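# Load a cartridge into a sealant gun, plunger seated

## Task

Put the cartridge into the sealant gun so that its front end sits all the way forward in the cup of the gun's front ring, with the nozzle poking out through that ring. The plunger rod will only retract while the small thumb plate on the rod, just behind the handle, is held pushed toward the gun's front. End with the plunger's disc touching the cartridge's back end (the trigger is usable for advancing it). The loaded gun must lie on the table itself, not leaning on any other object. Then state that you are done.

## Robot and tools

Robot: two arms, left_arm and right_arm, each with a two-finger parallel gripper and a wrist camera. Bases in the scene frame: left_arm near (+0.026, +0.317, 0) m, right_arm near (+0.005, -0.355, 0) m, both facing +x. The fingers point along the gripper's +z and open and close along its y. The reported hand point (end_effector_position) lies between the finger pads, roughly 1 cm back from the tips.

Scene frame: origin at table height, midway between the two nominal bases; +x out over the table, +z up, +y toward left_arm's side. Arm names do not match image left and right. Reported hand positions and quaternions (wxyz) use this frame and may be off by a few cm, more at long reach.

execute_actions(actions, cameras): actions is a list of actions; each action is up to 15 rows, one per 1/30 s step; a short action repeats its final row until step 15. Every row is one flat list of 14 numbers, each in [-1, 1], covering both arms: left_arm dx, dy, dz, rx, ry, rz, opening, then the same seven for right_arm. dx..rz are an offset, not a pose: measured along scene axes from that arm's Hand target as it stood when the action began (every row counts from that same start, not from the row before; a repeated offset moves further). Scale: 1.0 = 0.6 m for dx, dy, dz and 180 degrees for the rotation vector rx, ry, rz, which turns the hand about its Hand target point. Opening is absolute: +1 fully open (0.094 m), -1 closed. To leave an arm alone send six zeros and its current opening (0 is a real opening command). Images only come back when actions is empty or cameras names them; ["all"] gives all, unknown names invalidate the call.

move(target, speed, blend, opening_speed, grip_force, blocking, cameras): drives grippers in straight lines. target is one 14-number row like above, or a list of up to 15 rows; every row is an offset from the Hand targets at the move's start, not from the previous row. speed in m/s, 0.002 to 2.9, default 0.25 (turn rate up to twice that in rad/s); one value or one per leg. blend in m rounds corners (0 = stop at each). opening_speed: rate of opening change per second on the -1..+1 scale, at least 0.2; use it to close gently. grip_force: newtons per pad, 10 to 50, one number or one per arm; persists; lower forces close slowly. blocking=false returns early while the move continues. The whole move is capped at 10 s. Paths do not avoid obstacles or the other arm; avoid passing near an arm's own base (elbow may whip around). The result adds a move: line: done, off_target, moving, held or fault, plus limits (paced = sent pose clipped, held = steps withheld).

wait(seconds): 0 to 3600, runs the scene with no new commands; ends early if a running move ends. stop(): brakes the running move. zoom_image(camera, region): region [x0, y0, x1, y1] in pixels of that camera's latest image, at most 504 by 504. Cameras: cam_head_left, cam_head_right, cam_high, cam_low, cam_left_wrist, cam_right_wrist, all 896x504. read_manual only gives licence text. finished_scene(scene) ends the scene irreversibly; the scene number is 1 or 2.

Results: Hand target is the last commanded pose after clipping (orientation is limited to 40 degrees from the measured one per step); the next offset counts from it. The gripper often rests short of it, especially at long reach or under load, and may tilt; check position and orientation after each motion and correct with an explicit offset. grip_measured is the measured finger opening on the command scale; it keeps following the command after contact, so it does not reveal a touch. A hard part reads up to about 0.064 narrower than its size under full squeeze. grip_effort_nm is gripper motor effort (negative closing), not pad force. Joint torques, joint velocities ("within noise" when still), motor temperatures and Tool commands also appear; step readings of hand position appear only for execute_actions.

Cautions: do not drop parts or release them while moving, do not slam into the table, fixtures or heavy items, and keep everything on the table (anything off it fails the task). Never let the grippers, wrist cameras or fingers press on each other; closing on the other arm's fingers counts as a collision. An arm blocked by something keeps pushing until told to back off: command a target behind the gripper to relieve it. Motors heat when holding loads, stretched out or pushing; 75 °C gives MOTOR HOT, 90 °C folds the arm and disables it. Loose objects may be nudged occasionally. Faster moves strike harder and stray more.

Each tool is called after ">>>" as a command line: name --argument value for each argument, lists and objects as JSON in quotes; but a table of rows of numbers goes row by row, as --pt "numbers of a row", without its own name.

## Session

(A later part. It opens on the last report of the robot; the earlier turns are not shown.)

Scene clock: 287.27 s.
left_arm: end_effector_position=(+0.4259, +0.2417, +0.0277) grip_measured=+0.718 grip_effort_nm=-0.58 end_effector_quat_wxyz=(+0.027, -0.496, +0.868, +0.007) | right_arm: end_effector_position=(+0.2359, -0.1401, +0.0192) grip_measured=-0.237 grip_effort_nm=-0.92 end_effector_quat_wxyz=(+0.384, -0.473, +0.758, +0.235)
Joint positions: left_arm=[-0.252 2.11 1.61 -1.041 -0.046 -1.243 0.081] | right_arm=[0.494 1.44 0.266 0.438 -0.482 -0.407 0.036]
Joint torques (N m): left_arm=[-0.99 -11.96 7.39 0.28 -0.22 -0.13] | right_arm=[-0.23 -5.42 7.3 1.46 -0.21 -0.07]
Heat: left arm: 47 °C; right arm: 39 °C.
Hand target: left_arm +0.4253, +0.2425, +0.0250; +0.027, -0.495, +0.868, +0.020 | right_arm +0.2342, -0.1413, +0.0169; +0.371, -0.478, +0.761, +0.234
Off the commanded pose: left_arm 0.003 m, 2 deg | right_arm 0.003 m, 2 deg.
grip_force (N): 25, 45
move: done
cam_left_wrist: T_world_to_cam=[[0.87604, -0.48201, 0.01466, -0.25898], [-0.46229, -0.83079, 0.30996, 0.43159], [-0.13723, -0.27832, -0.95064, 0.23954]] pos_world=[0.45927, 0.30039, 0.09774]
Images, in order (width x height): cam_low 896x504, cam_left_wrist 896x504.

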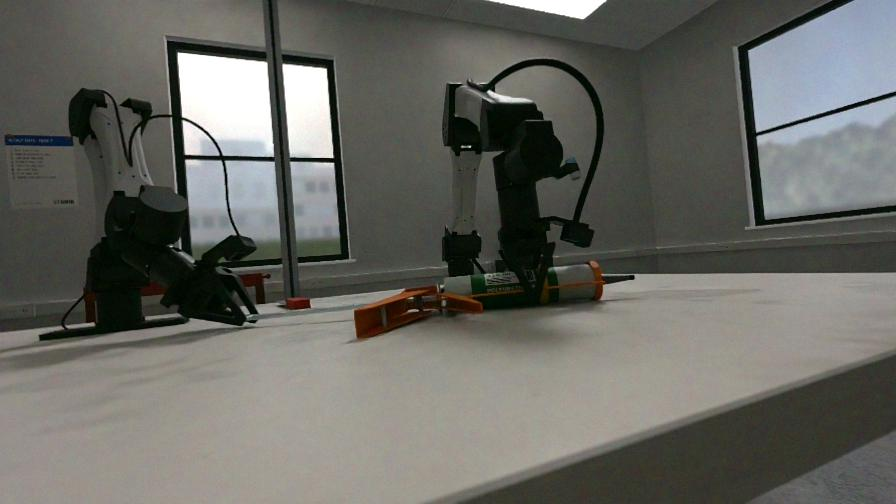

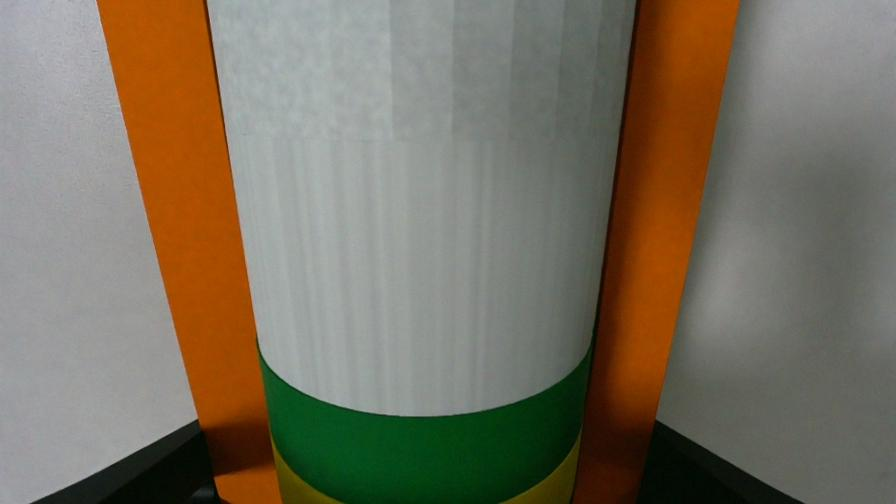

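>>> move --target '[0,0,0.0,0,0,0,0.6,0.0147,0.0255,0.0035,0,0,0,-0.35]' --speed 0.03 --cameras '["cam_left_wrist","cam_low"]'

>>> zoom_image --camera "cam_low" --region '[550, 230, 620, 310]'

>>> zoom_image --camera "cam_low" --region '[425, 240, 505, 310]'

Scene clock: 288.43 s.
left_arm: end_effector_position=(+0.4272, +0.2440, +0.0279) grip_measured=+0.717 grip_effort_nm=-0.58 end_effector_quat_wxyz=(+0.033, -0.495, +0.868, +0.011) | right_arm: end_effector_position=(+0.2394, -0.1337, +0.0180) grip_measured=-0.237 grip_effort_nm=-0.92 end_effector_quat_wxyz=(+0.376, -0.476, +0.761, +0.232)
Joint positions: left_arm=[-0.252 2.11 1.61 -1.038 -0.06 -1.242 0.081] | right_arm=[0.517 1.467 0.302 0.415 -0.461 -0.399 0.036]
Joint torques (N m): left_arm=[-0.94 -11.93 7.47 0.24 -0.1 -0.14] | right_arm=[1.81 -3.14 9.14 1.87 -0.07 0.19]
Heat: left arm: 47 °C; right arm: 39 °C.
Hand target: left_arm +0.4253, +0.2425, +0.0250; +0.027, -0.495, +0.868, +0.020 | right_arm +0.2430, -0.1261, +0.0190; +0.371, -0.478, +0.761, +0.234
Off the commanded pose: left_arm 0.004 m, 1 deg | right_arm 0.009 m, 1 deg.
grip_force (N): 25, 45
move: done
cam_left_wrist: T_world_to_cam=[[0.87563, -0.4828, 0.01326, -0.25846], [-0.46465, -0.83459, 0.29592, 0.43633], [-0.13181, -0.26528, -0.95512, 0.23521]] pos_world=[0.46006, 0.30177, 0.09896]
Images, in order (width x height): cam_low 896x504, cam_left_wrist 896x504.

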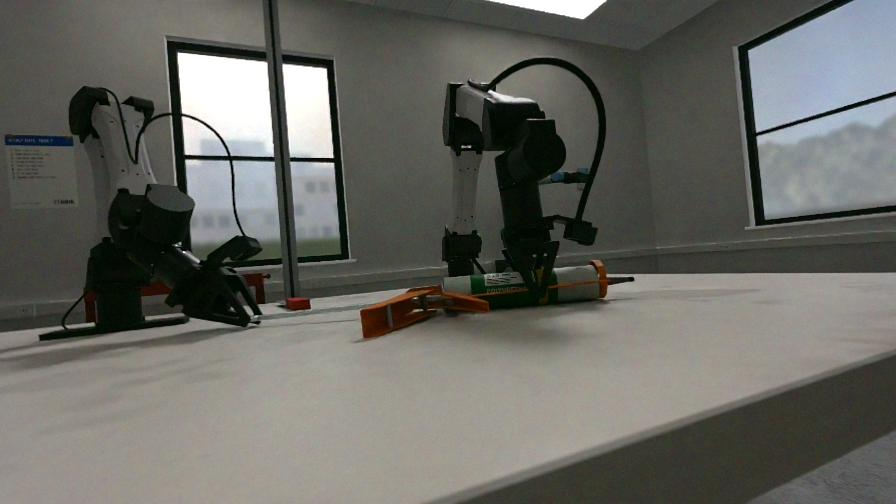

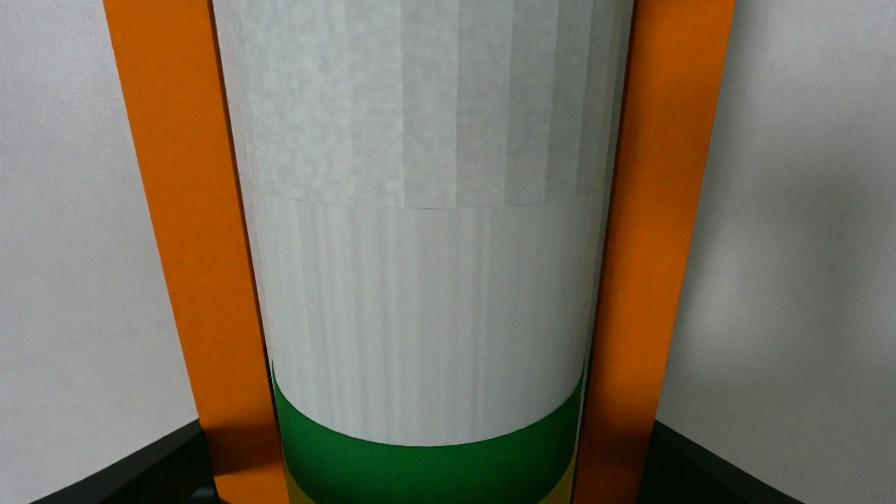

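Scaled by 6.300 from the camera's image (finer frame: 1280x720).

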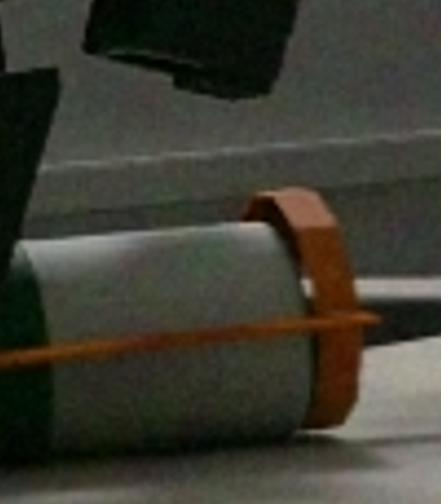

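Scaled by 6.300 from the camera's image (finer frame: 1280x720).

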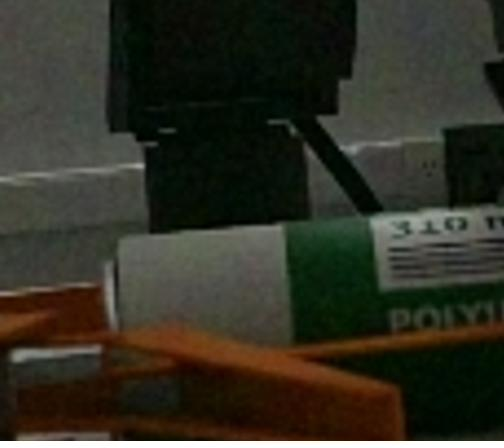

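>>> move --target '[0,0,0.0,0,0,0,1.0,-0.008,-0.012,0.0,0,0,0,-0.35]' --speed 0.03 --grip_force '[50,50]' --opening_speed 0.6

>>> move --target '[0,0,0.055,0,0,0,1.0,0,0,0.0,0,0,0,-0.35]' --speed 0.05 --cameras '["cam_left_wrist"]'

Scene clock: 290.23 s.
left_arm: end_effector_position=(+0.4250, +0.2445, +0.0278) grip_measured=+0.997 grip_effort_nm=0.13 end_effector_quat_wxyz=(+0.029, -0.495, +0.868, +0.014) | right_arm: end_effector_position=(+0.2394, -0.1337, +0.0180) grip_measured=-0.240 grip_effort_nm=-1.02 end_effector_quat_wxyz=(+0.376, -0.476, +0.761, +0.232)
Joint positions: left_arm=[-0.252 2.11 1.61 -1.046 -0.06 -1.241 0.094] | right_arm=[0.517 1.467 0.302 0.415 -0.461 -0.399 0.036]
Joint torques (N m): left_arm=[-0.98 -11.71 7.56 0.31 -0.09 -0.14] | right_arm=[0.08 -6.23 6.56 1.73 -0.23 0.05]
Heat: left arm: 47 °C; right arm: 39 °C.
Hand target: left_arm +0.4253, +0.2425, +0.0250; +0.027, -0.495, +0.869, +0.020 | right_arm +0.2382, -0.1333, +0.0190; +0.371, -0.478, +0.761, +0.234
Off the commanded pose: left_arm 0.003 m, 1 deg | right_arm 0.002 m, 1 deg.
move: done

Scene clock: 291.60 s.
left_arm: end_effector_position=(+0.4202, +0.2455, +0.0473) grip_measured=+0.997 grip_effort_nm=0.13 end_effector_quat_wxyz=(+0.015, -0.494, +0.869, +0.027) | right_arm: end_effector_position=(+0.2394, -0.1337, +0.0180) grip_measured=-0.240 grip_effort_nm=-1.01 end_effector_quat_wxyz=(+0.376, -0.476, +0.761, +0.232)
Joint positions: left_arm=[-0.252 2.11 1.69 -1.163 -0.06 -1.241 0.094] | right_arm=[0.517 1.467 0.302 0.415 -0.461 -0.399 0.036]
Joint torques (N m): left_arm=[-0.95 -14.72 8.53 0.23 -0.09 -0.15] | right_arm=[0.06 -6.2 6.58 1.73 -0.22 0.05]
Heat: left arm: 47 °C; right arm: 39 °C.
Hand target: left_arm +0.4254, +0.2425, +0.0580; +0.027, -0.495, +0.869, +0.020 | right_arm +0.2382, -0.1333, +0.0190; +0.371, -0.478, +0.761, +0.234
Off the commanded pose: left_arm 0.012 m, 1 deg | right_arm 0.002 m, 1 deg.
move: off_target (left_arm)
cam_left_wrist: T_world_to_cam=[[0.87506, -0.48304, -0.03085, -0.24956], [-0.45129, -0.83726, 0.30876, 0.42303], [-0.17497, -0.25626, -0.95064, 0.26892]] pos_world=[0.45634, 0.30255, 0.11733]

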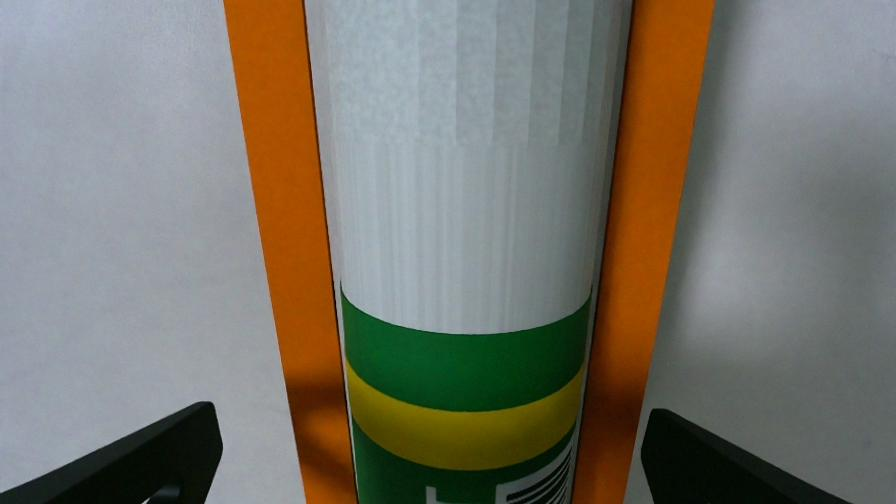

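>>> move --target '[0,0.0,-0.030,0,0,0,0.4,0,0,0.0,0,0,0,-0.35]' --speed 0.05 --cameras '["cam_left_wrist"]'

Scene clock: 292.83 s.
left_arm: end_effector_position=(+0.4277, +0.2439, +0.0446) grip_measured=+0.403 grip_effort_nm=-0.15 end_effector_quat_wxyz=(+0.028, -0.495, +0.868, +0.016) | right_arm: end_effector_position=(+0.2394, -0.1337, +0.0180) grip_measured=-0.240 grip_effort_nm=-1.01 end_effector_quat_wxyz=(+0.376, -0.476, +0.761, +0.232)
Joint positions: left_arm=[-0.252 2.11 1.679 -1.119 -0.06 -1.241 0.066] | right_arm=[0.517 1.467 0.302 0.415 -0.461 -0.399 0.036]
Joint torques (N m): left_arm=[-0.96 -13.3 4.93 0.49 -0.08 -0.13] | right_arm=[0.08 -6.24 6.57 1.73 -0.22 0.06]
Heat: left arm: 47 °C; right arm: 39 °C.
Hand target: left_arm +0.4253, +0.2425, +0.0400; +0.027, -0.495, +0.869, +0.020 | right_arm +0.2382, -0.1333, +0.0190; +0.371, -0.478, +0.761, +0.234
Off the commanded pose: left_arm 0.005 m, 1 deg | right_arm 0.002 m, 1 deg.
move: done
cam_left_wrist: T_world_to_cam=[[0.87555, -0.48313, 0.00047, -0.25855], [-0.46104, -0.83521, 0.29977, 0.43002], [-0.14443, -0.26269, -0.95401, 0.2559]] pos_world=[0.46159, 0.30146, 0.11535]

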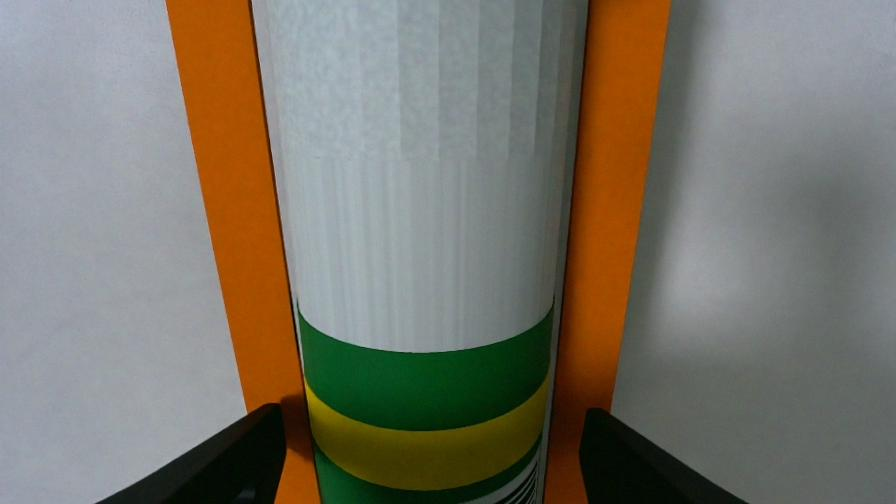

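>>> move --target '[0,0.0,-0.007,0,0,0,-0.08,0,0,0.0,0,0,0,-0.35]' --speed 0.05 --opening_speed 0.6 --cameras '["cam_left_wrist","cam_low"]'

>>> zoom_image --camera "cam_low" --region '[550, 230, 620, 310]'

Scene clock: 294.03 s.
left_arm: end_effector_position=(+0.4273, +0.2440, +0.0425) grip_measured=-0.001 grip_effort_nm=-0.97 end_effector_quat_wxyz=(+0.028, -0.495, +0.868, +0.016) | right_arm: end_effector_position=(+0.2395, -0.1337, +0.0182) grip_measured=-0.240 grip_effort_nm=-1.01 end_effector_quat_wxyz=(+0.376, -0.476, +0.761, +0.232)
Joint positions: left_arm=[-0.252 2.11 1.67 -1.111 -0.06 -1.241 0.047] | right_arm=[0.517 1.466 0.302 0.415 -0.461 -0.399 0.036]
Joint torques (N m): left_arm=[-0.96 -13.07 4.64 0.6 -0.09 -0.13] | right_arm=[0.09 -6.06 6.58 1.74 -0.22 0.05]
Heat: left arm: 47 °C; right arm: 39 °C.
Hand target: left_arm +0.4253, +0.2425, +0.0358; +0.027, -0.495, +0.869, +0.020 | right_arm +0.2382, -0.1333, +0.0190; +0.371, -0.478, +0.761, +0.234
Off the commanded pose: left_arm 0.007 m, 1 deg | right_arm 0.002 m, 1 deg.
move: done
cam_left_wrist: T_world_to_cam=[[0.87555, -0.48313, 0.00047, -0.2582], [-0.46104, -0.83521, 0.29977, 0.43046], [-0.14443, -0.26269, -0.95401, 0.25384]] pos_world=[0.46119, 0.30146, 0.11325]
Images, in order (width x height): cam_low 896x504, cam_left_wrist 896x504.

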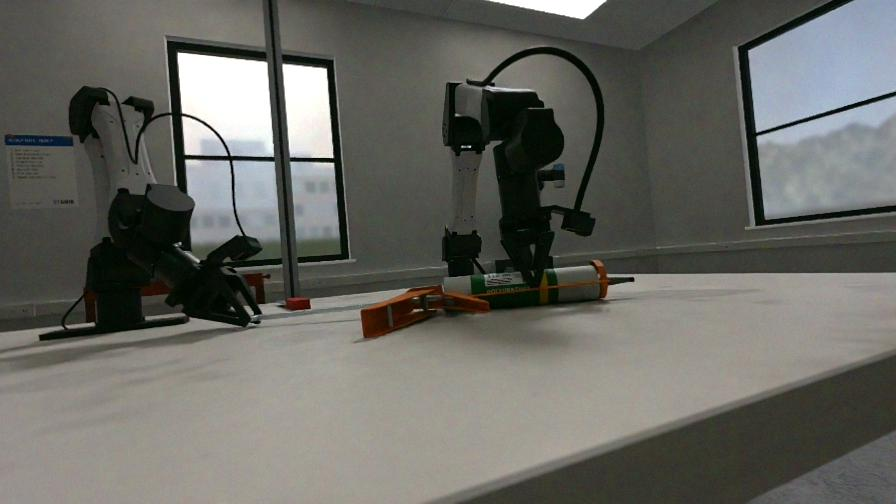

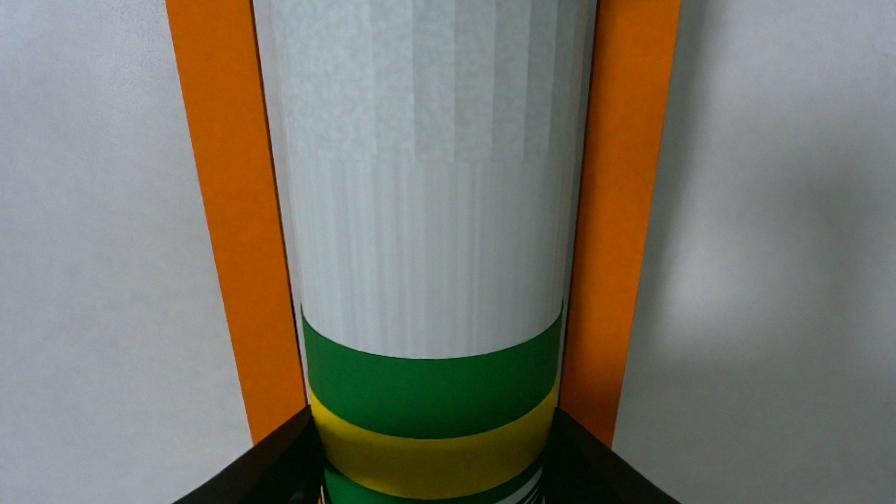

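Scaled by 6.300 from the camera's image (finer frame: 1280x720).

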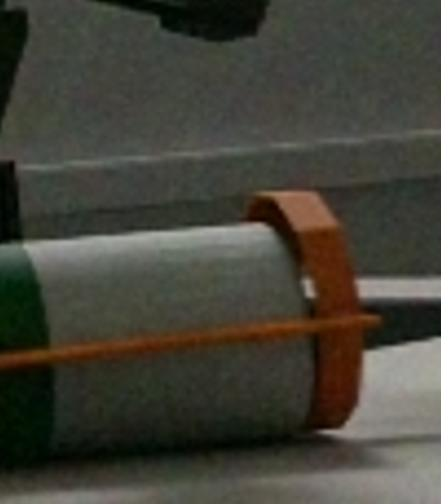

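>>> move --target '[0,0.0,0.035,0,0,0,-0.08,0,0,0.0,0,0,0,-0.35]' --speed 0.05 --cameras '["cam_low"]'

>>> zoom_image --camera "cam_low" --region '[550, 230, 620, 310]'

Scene clock: 295.07 s.
left_arm: end_effector_position=(+0.4243, +0.2446, +0.0438) grip_measured=-0.005 grip_effort_nm=-1.04 end_effector_quat_wxyz=(+0.023, -0.495, +0.868, +0.020) | right_arm: end_effector_position=(+0.2395, -0.1337, +0.0182) grip_measured=-0.240 grip_effort_nm=-1.02 end_effector_quat_wxyz=(+0.376, -0.476, +0.761, +0.232)
Joint positions: left_arm=[-0.252 2.11 1.676 -1.13 -0.06 -1.242 0.047] | right_arm=[0.517 1.466 0.302 0.415 -0.461 -0.399 0.036]
Joint torques (N m): left_arm=[-0.99 -14.6 9.37 -0.06 -0.09 -0.13] | right_arm=[0.09 -6.11 6.58 1.73 -0.22 0.06]
Heat: left arm: 47 °C; right arm: 39 °C.
Hand target: left_arm +0.4253, +0.2425, +0.0568; +0.027, -0.495, +0.868, +0.020 | right_arm +0.2382, -0.1333, +0.0190; +0.371, -0.478, +0.761, +0.234
Off the commanded pose: left_arm 0.013 m, 0 deg | right_arm 0.002 m, 1 deg.
move: off_target (left_arm)

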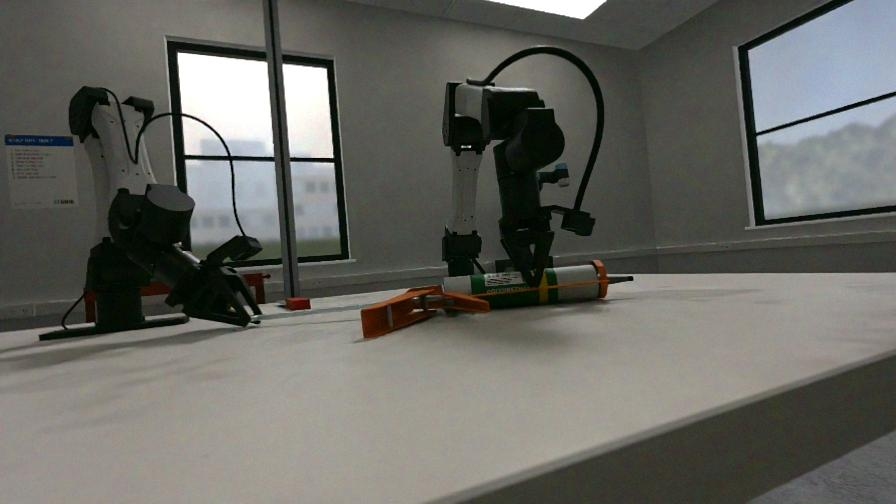

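Scaled by 6.300 from the camera's image (finer frame: 1280x720).

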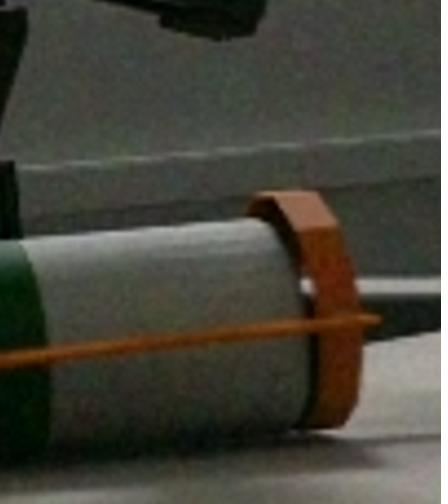

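>>> move --target '[0.004,0.0,0.009,0,0,0,-0.08,0,0,0.0,0,0,0,-0.35]' --speed 0.05 --cameras '["cam_low","cam_left_wrist"]'

>>> zoom_image --camera "cam_low" --region '[550, 230, 620, 310]'

Scene clock: 295.80 s.
left_arm: end_effector_position=(+0.4248, +0.2444, +0.0502) grip_measured=-0.006 grip_effort_nm=-1.04 end_effector_quat_wxyz=(+0.021, -0.495, +0.868, +0.021) | right_arm: end_effector_position=(+0.2395, -0.1337, +0.0182) grip_measured=-0.240 grip_effort_nm=-1.02 end_effector_quat_wxyz=(+0.376, -0.476, +0.761, +0.232)
Joint positions: left_arm=[-0.252 2.11 1.702 -1.158 -0.06 -1.242 0.047] | right_arm=[0.517 1.466 0.302 0.415 -0.461 -0.399 0.036]
Joint torques (N m): left_arm=[-0.84 -14.04 9.87 -0.03 -0.1 -0.12] | right_arm=[0.06 -6.09 6.58 1.73 -0.23 0.05]
Heat: left arm: 47 °C; right arm: 39 °C.
Hand target: left_arm +0.4277, +0.2425, +0.0622; +0.027, -0.495, +0.869, +0.020 | right_arm +0.2382, -0.1333, +0.0190; +0.371, -0.478, +0.761, +0.234
Off the commanded pose: left_arm 0.012 m, 1 deg | right_arm 0.002 m, 1 deg.
move: off_target (left_arm)
cam_left_wrist: T_world_to_cam=[[0.87561, -0.48279, -0.01468, -0.25516], [-0.456, -0.83628, 0.30445, 0.42534], [-0.15926, -0.25988, -0.95242, 0.26646]] pos_world=[0.45981, 0.30176, 0.12054]

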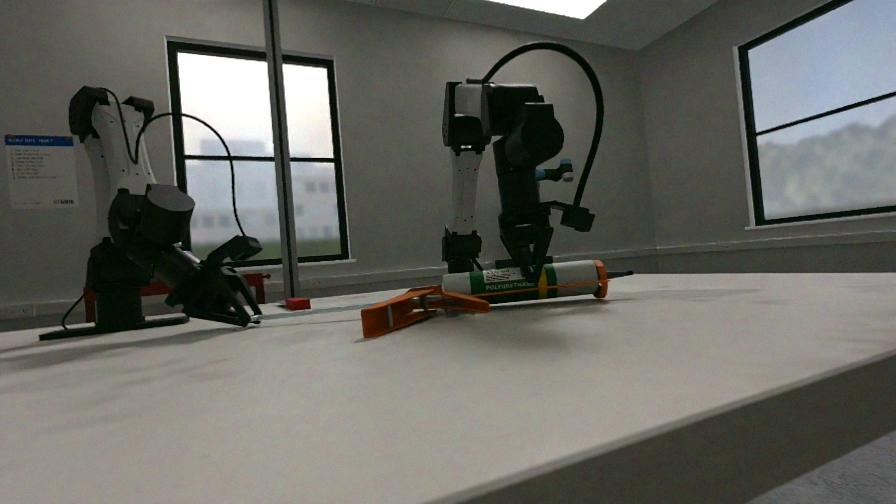

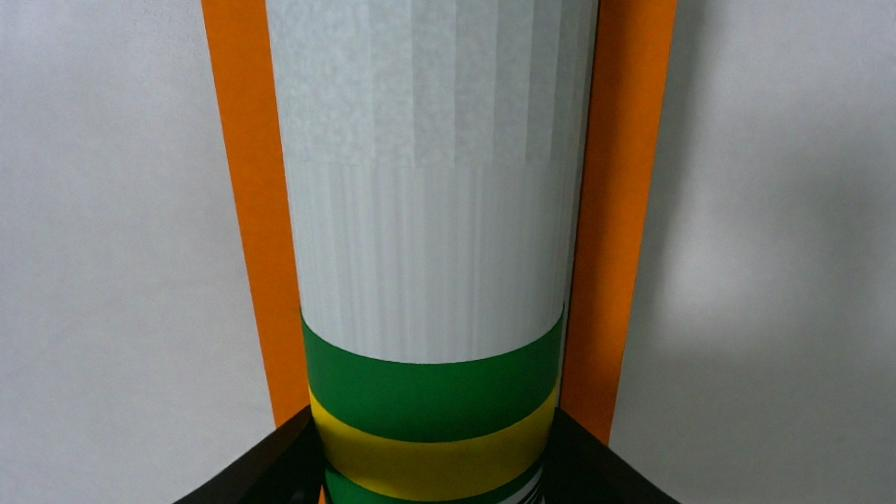

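Scaled by 6.300 from the camera's image (finer frame: 1280x720).

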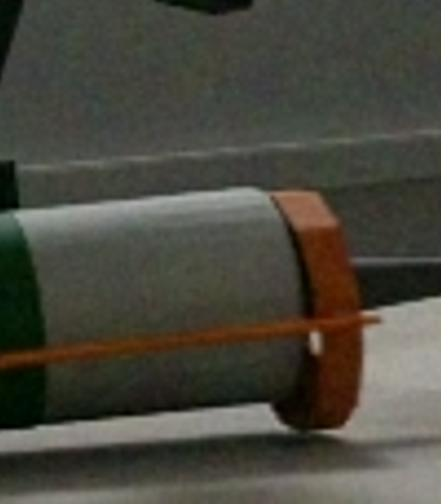

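>>> move --target '[-0.003,0.0,-0.029,0,0,0,-0.08,0,0,0.0,0,0,0,-0.35]' --speed 0.05 --cameras '["cam_low","cam_left_wrist"]'

>>> zoom_image --camera "cam_low" --region '[550, 230, 620, 310]'

Scene clock: 296.80 s.
left_arm: end_effector_position=(+0.4261, +0.2442, +0.0465) grip_measured=-0.006 grip_effort_nm=-1.04 end_effector_quat_wxyz=(+0.024, -0.495, +0.868, +0.018) | right_arm: end_effector_position=(+0.2395, -0.1337, +0.0182) grip_measured=-0.240 grip_effort_nm=-1.01 end_effector_quat_wxyz=(+0.376, -0.476, +0.761, +0.232)
Joint positions: left_arm=[-0.252 2.11 1.687 -1.135 -0.06 -1.242 0.047] | right_arm=[0.517 1.466 0.302 0.415 -0.461 -0.399 0.036]
Joint torques (N m): left_arm=[-0.92 -13.46 5.72 0.46 -0.08 -0.13] | right_arm=[0.06 -6.11 6.58 1.73 -0.22 0.06]
Heat: left arm: 47 °C; right arm: 39 °C.
Hand target: left_arm +0.4260, +0.2425, +0.0448; +0.027, -0.495, +0.869, +0.020 | right_arm +0.2382, -0.1333, +0.0190; +0.371, -0.478, +0.761, +0.234
Off the commanded pose: left_arm 0.002 m, 0 deg | right_arm 0.002 m, 1 deg.
move: done
cam_left_wrist: T_world_to_cam=[[0.8757, -0.48281, -0.00706, -0.25679], [-0.45836, -0.83578, 0.30229, 0.42782], [-0.15185, -0.26148, -0.95319, 0.26037]] pos_world=[0.4605, 0.30166, 0.11704]

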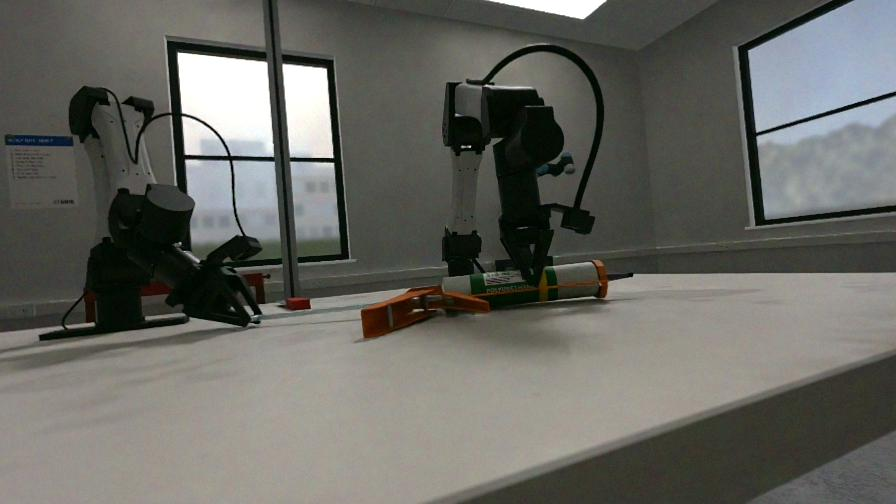

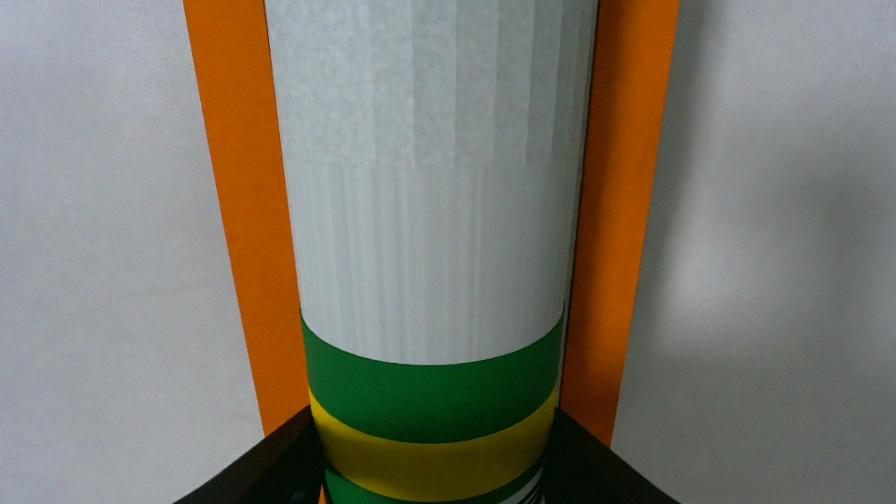

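Scaled by 6.300 from the camera's image (finer frame: 1280x720).

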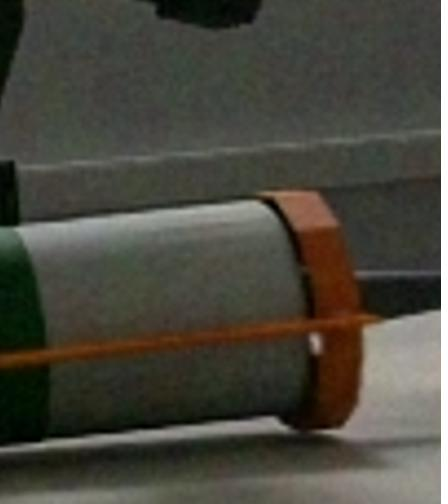

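>>> move --target '[0,0.0,0,0,0,0,-0.08,-0.020,-0.0248,-0.0115,0,0,0,-0.35]' --speed 0.03 --cameras '["cam_low"]'

>>> zoom_image --camera "cam_low" --region '[550, 230, 620, 310]'

>>> zoom_image --camera "cam_low" --region '[425, 240, 505, 310]'

Scene clock: 298.13 s.
left_arm: end_effector_position=(+0.4261, +0.2440, +0.0465) grip_measured=-0.006 grip_effort_nm=-1.04 end_effector_quat_wxyz=(+0.024, -0.495, +0.869, +0.018) | right_arm: end_effector_position=(+0.2345, -0.1423, +0.0176) grip_measured=-0.240 grip_effort_nm=-1.02 end_effector_quat_wxyz=(+0.382, -0.474, +0.759, +0.233)
Joint positions: left_arm=[-0.253 2.11 1.687 -1.135 -0.06 -1.242 0.047] | right_arm=[0.49 1.435 0.26 0.431 -0.482 -0.414 0.036]
Joint torques (N m): left_arm=[-0.92 -13.42 5.75 0.48 -0.1 -0.13] | right_arm=[-0.88 -6.3 3.59 1.78 -0.3 -0.09]
Heat: left arm: 47 °C; right arm: 40 °C.
Hand target: left_arm +0.4259, +0.2424, +0.0448; +0.027, -0.495, +0.869, +0.020 | right_arm +0.2262, -0.1481, +0.0121; +0.371, -0.478, +0.761, +0.234
Off the commanded pose: left_arm 0.002 m, 0 deg | right_arm 0.012 m, 1 deg.
move: off_target (right_arm)

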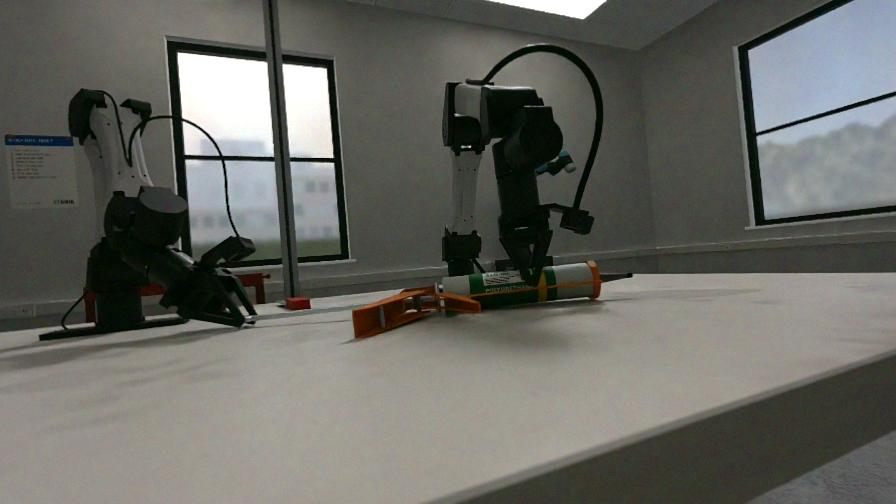

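Scaled by 6.300 from the camera's image (finer frame: 1280x720).

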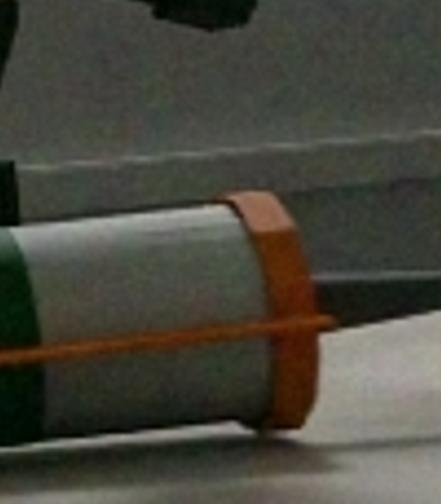

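Scaled by 6.300 from the camera's image (finer frame: 1280x720).

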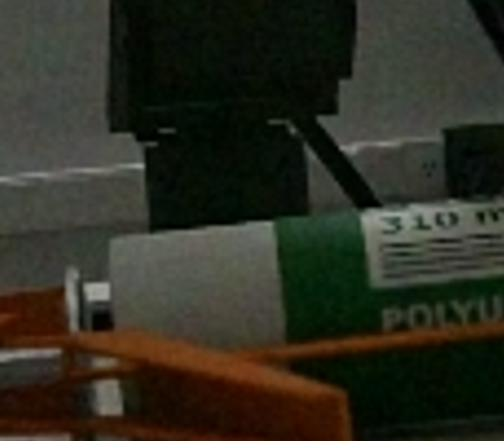

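>>> move --target '[0,0.0,0,0,0,0,1.0,0.0115,0.008,0.008,0,0,0,-0.35]' --speed 0.03 --opening_speed 0.6 --cameras '["cam_left_wrist"]'

Scene clock: 300.53 s.
left_arm: end_effector_position=(+0.4267, +0.2439, +0.0465) grip_measured=+0.997 grip_effort_nm=0.13 end_effector_quat_wxyz=(+0.025, -0.495, +0.868, +0.017) | right_arm: end_effector_position=(+0.2340, -0.1419, +0.0178) grip_measured=-0.240 grip_effort_nm=-1.01 end_effector_quat_wxyz=(+0.382, -0.474, +0.758, +0.234)
Joint positions: left_arm=[-0.253 2.11 1.687 -1.133 -0.06 -1.242 0.094] | right_arm=[0.49 1.435 0.26 0.431 -0.485 -0.414 0.036]
Joint torques (N m): left_arm=[-0.95 -13.7 5.87 0.48 -0.09 -0.13] | right_arm=[-0.46 -5.78 7.25 1.46 -0.23 -0.04]
Heat: left arm: 47 °C; right arm: 39 °C.
Hand target: left_arm +0.4259, +0.2424, +0.0448; +0.027, -0.495, +0.869, +0.020 | right_arm +0.2331, -0.1433, +0.0169; +0.371, -0.478, +0.761, +0.234
Off the commanded pose: left_arm 0.002 m, 0 deg | right_arm 0.002 m, 1 deg.
move: done
cam_left_wrist: T_world_to_cam=[[0.87553, -0.48314, -0.00447, -0.25749], [-0.45947, -0.83543, 0.30157, 0.42825], [-0.14944, -0.26198, -0.95343, 0.25953]] pos_world=[0.46099, 0.30136, 0.11714]

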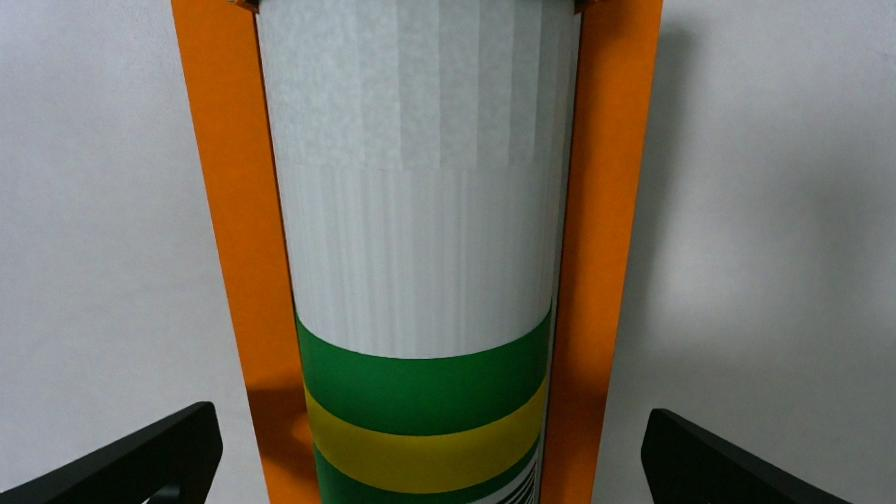

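>>> move --pt "-0.010 0.002 0.0 0 0 0 1.0 0 0 0 0 0 0 -0.35" --pt "-0.010 0.002 -0.033 0 0 0 1.0 0 0 0 0 0 0 -0.35" --speed 0.05 --cameras '["cam_left_wrist"]'

Scene clock: 302.30 s.
left_arm: end_effector_position=(+0.4219, +0.2449, +0.0268) grip_measured=+0.997 grip_effort_nm=0.13 end_effector_quat_wxyz=(+0.025, -0.495, +0.869, +0.018) | right_arm: end_effector_position=(+0.2340, -0.1419, +0.0178) grip_measured=-0.240 grip_effort_nm=-1.02 end_effector_quat_wxyz=(+0.382, -0.474, +0.758, +0.234)
Joint positions: left_arm=[-0.253 2.11 1.607 -1.054 -0.06 -1.242 0.094] | right_arm=[0.49 1.435 0.26 0.431 -0.485 -0.414 0.036]
Joint torques (N m): left_arm=[-0.96 -13.9 4.77 0.47 -0.08 -0.13] | right_arm=[-0.46 -5.75 7.25 1.46 -0.23 -0.05]
Heat: left arm: 48 °C; right arm: 39 °C.
Hand target: left_arm +0.4200, +0.2436, +0.0250; +0.027, -0.495, +0.869, +0.020 | right_arm +0.2330, -0.1433, +0.0169; +0.371, -0.478, +0.761, +0.234
Off the commanded pose: left_arm 0.003 m, 0 deg | right_arm 0.002 m, 1 deg.
move: done
cam_left_wrist: T_world_to_cam=[[0.8755, -0.48317, -0.00632, -0.25278], [-0.45894, -0.83554, 0.30207, 0.43261], [-0.15124, -0.26156, -0.95326, 0.24099]] pos_world=[0.4563, 0.30236, 0.09744]

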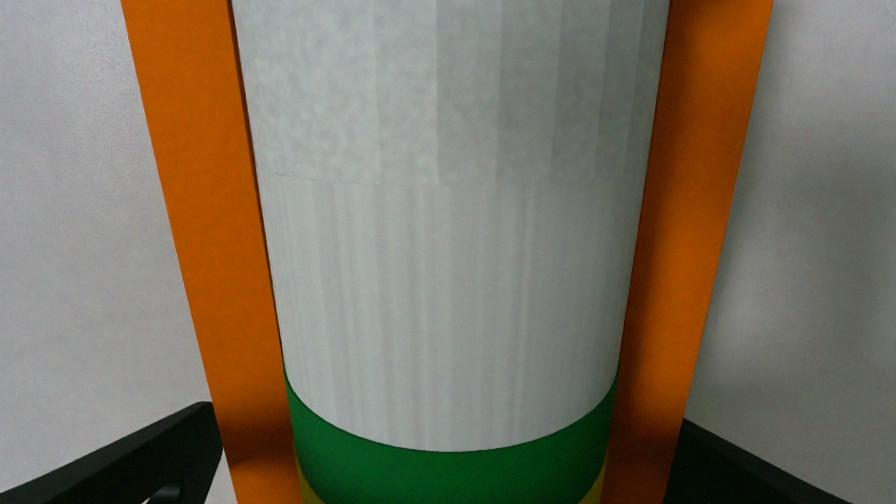

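>>> move --target '[0.004,-0.002,0.0,0,0,0,0.55,0,0,0,0,0,0,-0.35]' --speed 0.05 --opening_speed 0.4 --cameras '["cam_left_wrist"]'

>>> move --target '[-0.014,-0.026,0.0,0,0,0,0.5,0.0192,0.0354,0.0035,0,0,0,-0.35]' --speed 0.03 --cameras '["cam_left_wrist","cam_low"]'

>>> zoom_image --camera "cam_low" --region '[550, 230, 620, 310]'

>>> zoom_image --camera "cam_low" --region '[425, 240, 505, 310]'

Scene clock: 303.93 s.
left_arm: end_effector_position=(+0.4251, +0.2437, +0.0269) grip_measured=+0.701 grip_effort_nm=-1.03 end_effector_quat_wxyz=(+0.030, -0.494, +0.869, +0.013) | right_arm: end_effector_position=(+0.2340, -0.1419, +0.0178) grip_measured=-0.240 grip_effort_nm=-1.02 end_effector_quat_wxyz=(+0.382, -0.474, +0.758, +0.234)
Joint positions: left_arm=[-0.254 2.11 1.607 -1.041 -0.06 -1.242 0.08] | right_arm=[0.49 1.435 0.26 0.431 -0.485 -0.415 0.036]
Joint torques (N m): left_arm=[-1.01 -12.94 6.2 0.34 -0.09 -0.15] | right_arm=[-0.46 -5.75 7.23 1.46 -0.23 -0.04]
Heat: left arm: 48 °C; right arm: 39 °C.
Hand target: left_arm +0.4224, +0.2425, +0.0250; +0.027, -0.495, +0.868, +0.020 | right_arm +0.2330, -0.1433, +0.0169; +0.371, -0.478, +0.761, +0.234
Off the commanded pose: left_arm 0.004 m, 1 deg | right_arm 0.002 m, 1 deg.
move: done
cam_left_wrist: T_world_to_cam=[[0.87496, -0.48414, 0.00679, -0.25609], [-0.46389, -0.83419, 0.29821, 0.43502], [-0.13871, -0.26407, -0.95448, 0.2365]] pos_world=[0.45867, 0.30136, 0.09775]

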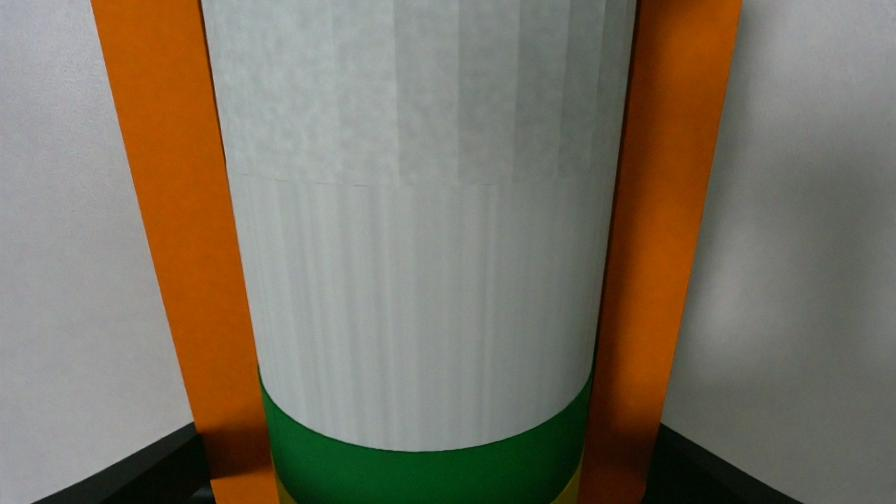

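Scene clock: 305.17 s.
left_arm: end_effector_position=(+0.4299, +0.2466, +0.0274) grip_measured=+0.701 grip_effort_nm=-1.04 end_effector_quat_wxyz=(+0.052, -0.493, +0.868, +0.026) | right_arm: end_effector_position=(+0.2403, -0.1333, +0.0171) grip_measured=-0.240 grip_effort_nm=-1.01 end_effector_quat_wxyz=(+0.374, -0.475, +0.763, +0.230)
Joint positions: left_arm=[-0.265 2.11 1.605 -1.023 -0.109 -1.249 0.08] | right_arm=[0.521 1.473 0.307 0.411 -0.454 -0.396 0.036]
Joint torques (N m): left_arm=[-3.7 -14.5 4.19 0.2 0.36 -0.46] | right_arm=[2.59 -2.58 9.68 1.97 -0.05 0.27]
Heat: left arm: 48 °C; right arm: 39 °C.
Hand target: left_arm +0.4140, +0.2270, +0.0250; +0.027, -0.495, +0.868, +0.020 | right_arm +0.2447, -0.1221, +0.0190; +0.371, -0.478, +0.761, +0.234
Off the commanded pose: left_arm 0.025 m, 3 deg | right_arm 0.012 m, 1 deg.
move: off_target (left_arm, right_arm)
cam_left_wrist: T_world_to_cam=[[0.87353, -0.48668, 0.00908, -0.25773], [-0.47337, -0.84499, 0.24883, 0.44748], [-0.11343, -0.22166, -0.9685, 0.21747]] pos_world=[0.46163, 0.30088, 0.10162]
Images, in order (width x height): cam_low 896x504, cam_left_wrist 896x504.

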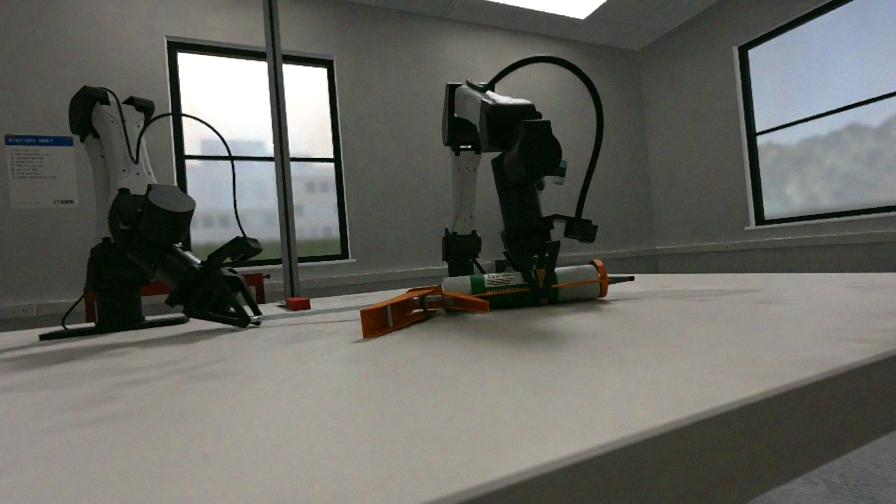

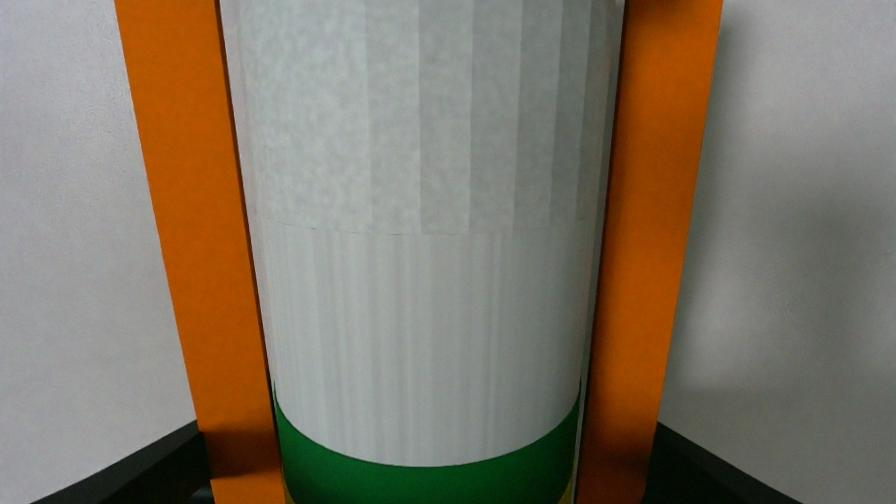

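Scaled by 6.300 from the camera's image (finer frame: 1280x720).

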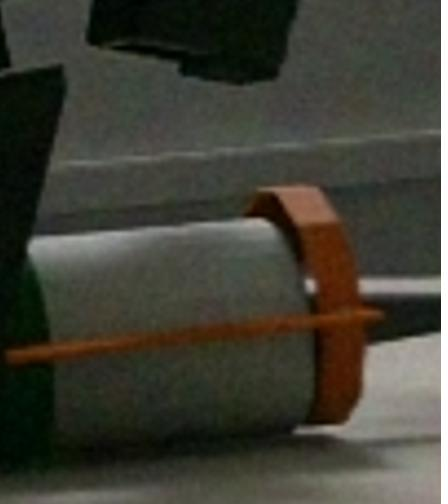

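Scaled by 6.300 from the camera's image (finer frame: 1280x720).

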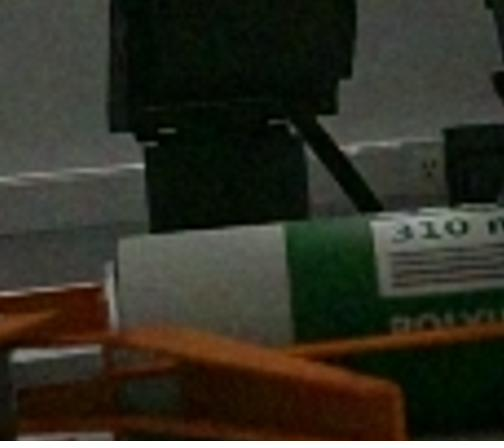

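>>> move --target '[0.018,0.030,0.0,0,0,0,1.0,-0.009,-0.019,0.0,0,0,0,-0.35]' --speed 0.03 --opening_speed 0.6

>>> move --pt "0 0 0.055 0 0 0 1.0 0 0 0.0 0 0 0 -0.35" --pt "0 0 0.025 0 0 0 0.4 0 0 0.0 0 0 0 -0.35" --speed 0.05 --cameras '["cam_left_wrist","cam_low"]'

>>> zoom_image --camera "cam_low" --region '[550, 230, 620, 310]'

Scene clock: 307.90 s.
left_arm: end_effector_position=(+0.4239, +0.2428, +0.0267) grip_measured=+0.997 grip_effort_nm=0.13 end_effector_quat_wxyz=(+0.034, -0.492, +0.870, +0.021) | right_arm: end_effector_position=(+0.2404, -0.1335, +0.0171) grip_measured=-0.240 grip_effort_nm=-1.01 end_effector_quat_wxyz=(+0.374, -0.475, +0.762, +0.230)
Joint positions: left_arm=[-0.264 2.11 1.605 -1.043 -0.077 -1.247 0.094] | right_arm=[0.519 1.473 0.307 0.411 -0.456 -0.399 0.036]
Joint torques (N m): left_arm=[0.61 -12.31 7.19 0.32 0.08 -0.04] | right_arm=[-0.39 -6.46 6.38 1.75 -0.31 0.02]
Heat: left arm: 48 °C; right arm: 39 °C.
Hand target: left_arm +0.4248, +0.2449, +0.0250; +0.027, -0.495, +0.868, +0.020 | right_arm +0.2393, -0.1335, +0.0190; +0.371, -0.478, +0.761, +0.234
Off the commanded pose: left_arm 0.003 m, 1 deg | right_arm 0.002 m, 1 deg.
move: done

Scene clock: 310.57 s.
left_arm: end_effector_position=(+0.4263, +0.2422, +0.0432) grip_measured=+0.403 grip_effort_nm=-0.15 end_effector_quat_wxyz=(+0.032, -0.492, +0.870, +0.023) | right_arm: end_effector_position=(+0.2404, -0.1335, +0.0171) grip_measured=-0.240 grip_effort_nm=-1.01 end_effector_quat_wxyz=(+0.374, -0.475, +0.762, +0.230)
Joint positions: left_arm=[-0.264 2.11 1.672 -1.116 -0.076 -1.247 0.066] | right_arm=[0.519 1.473 0.307 0.411 -0.456 -0.399 0.036]
Joint torques (N m): left_arm=[0.68 -13.68 4.9 0.5 0.08 -0.04] | right_arm=[-0.42 -6.49 6.38 1.75 -0.31 0.02]
Heat: left arm: 48 °C; right arm: 39 °C.
Hand target: left_arm +0.4248, +0.2449, +0.0400; +0.027, -0.495, +0.868, +0.020 | right_arm +0.2393, -0.1335, +0.0190; +0.371, -0.478, +0.761, +0.234
Off the commanded pose: left_arm 0.004 m, 1 deg | right_arm 0.002 m, 1 deg.
move: done
cam_left_wrist: T_world_to_cam=[[0.87255, -0.48847, -0.0072, -0.25525], [-0.46634, -0.83722, 0.28565, 0.4317], [-0.14556, -0.24589, -0.95831, 0.25046]] pos_world=[0.46049, 0.29833, 0.11487]
Images, in order (width x height): cam_low 896x504, cam_left_wrist 896x504.

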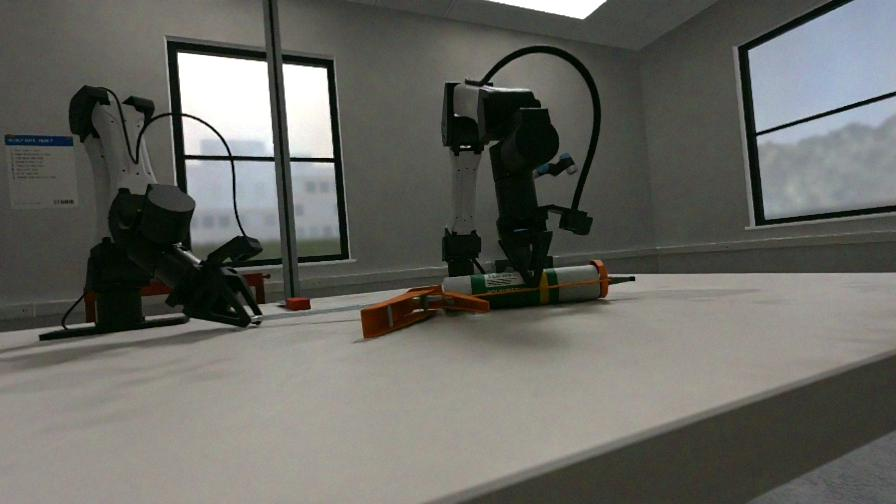

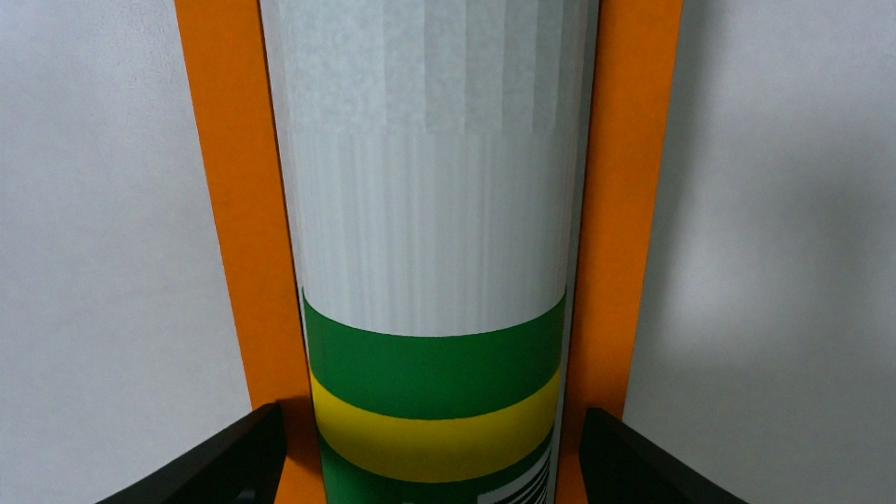

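Scaled by 6.300 from the camera's image (finer frame: 1280x720).

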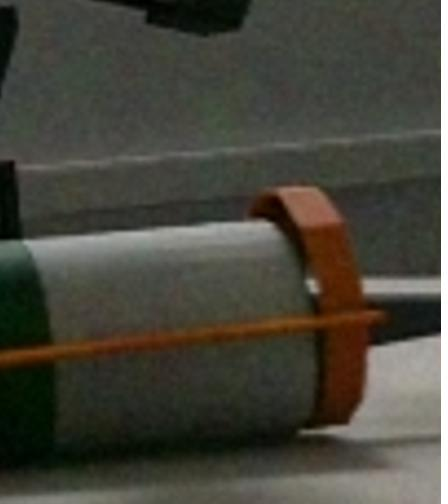

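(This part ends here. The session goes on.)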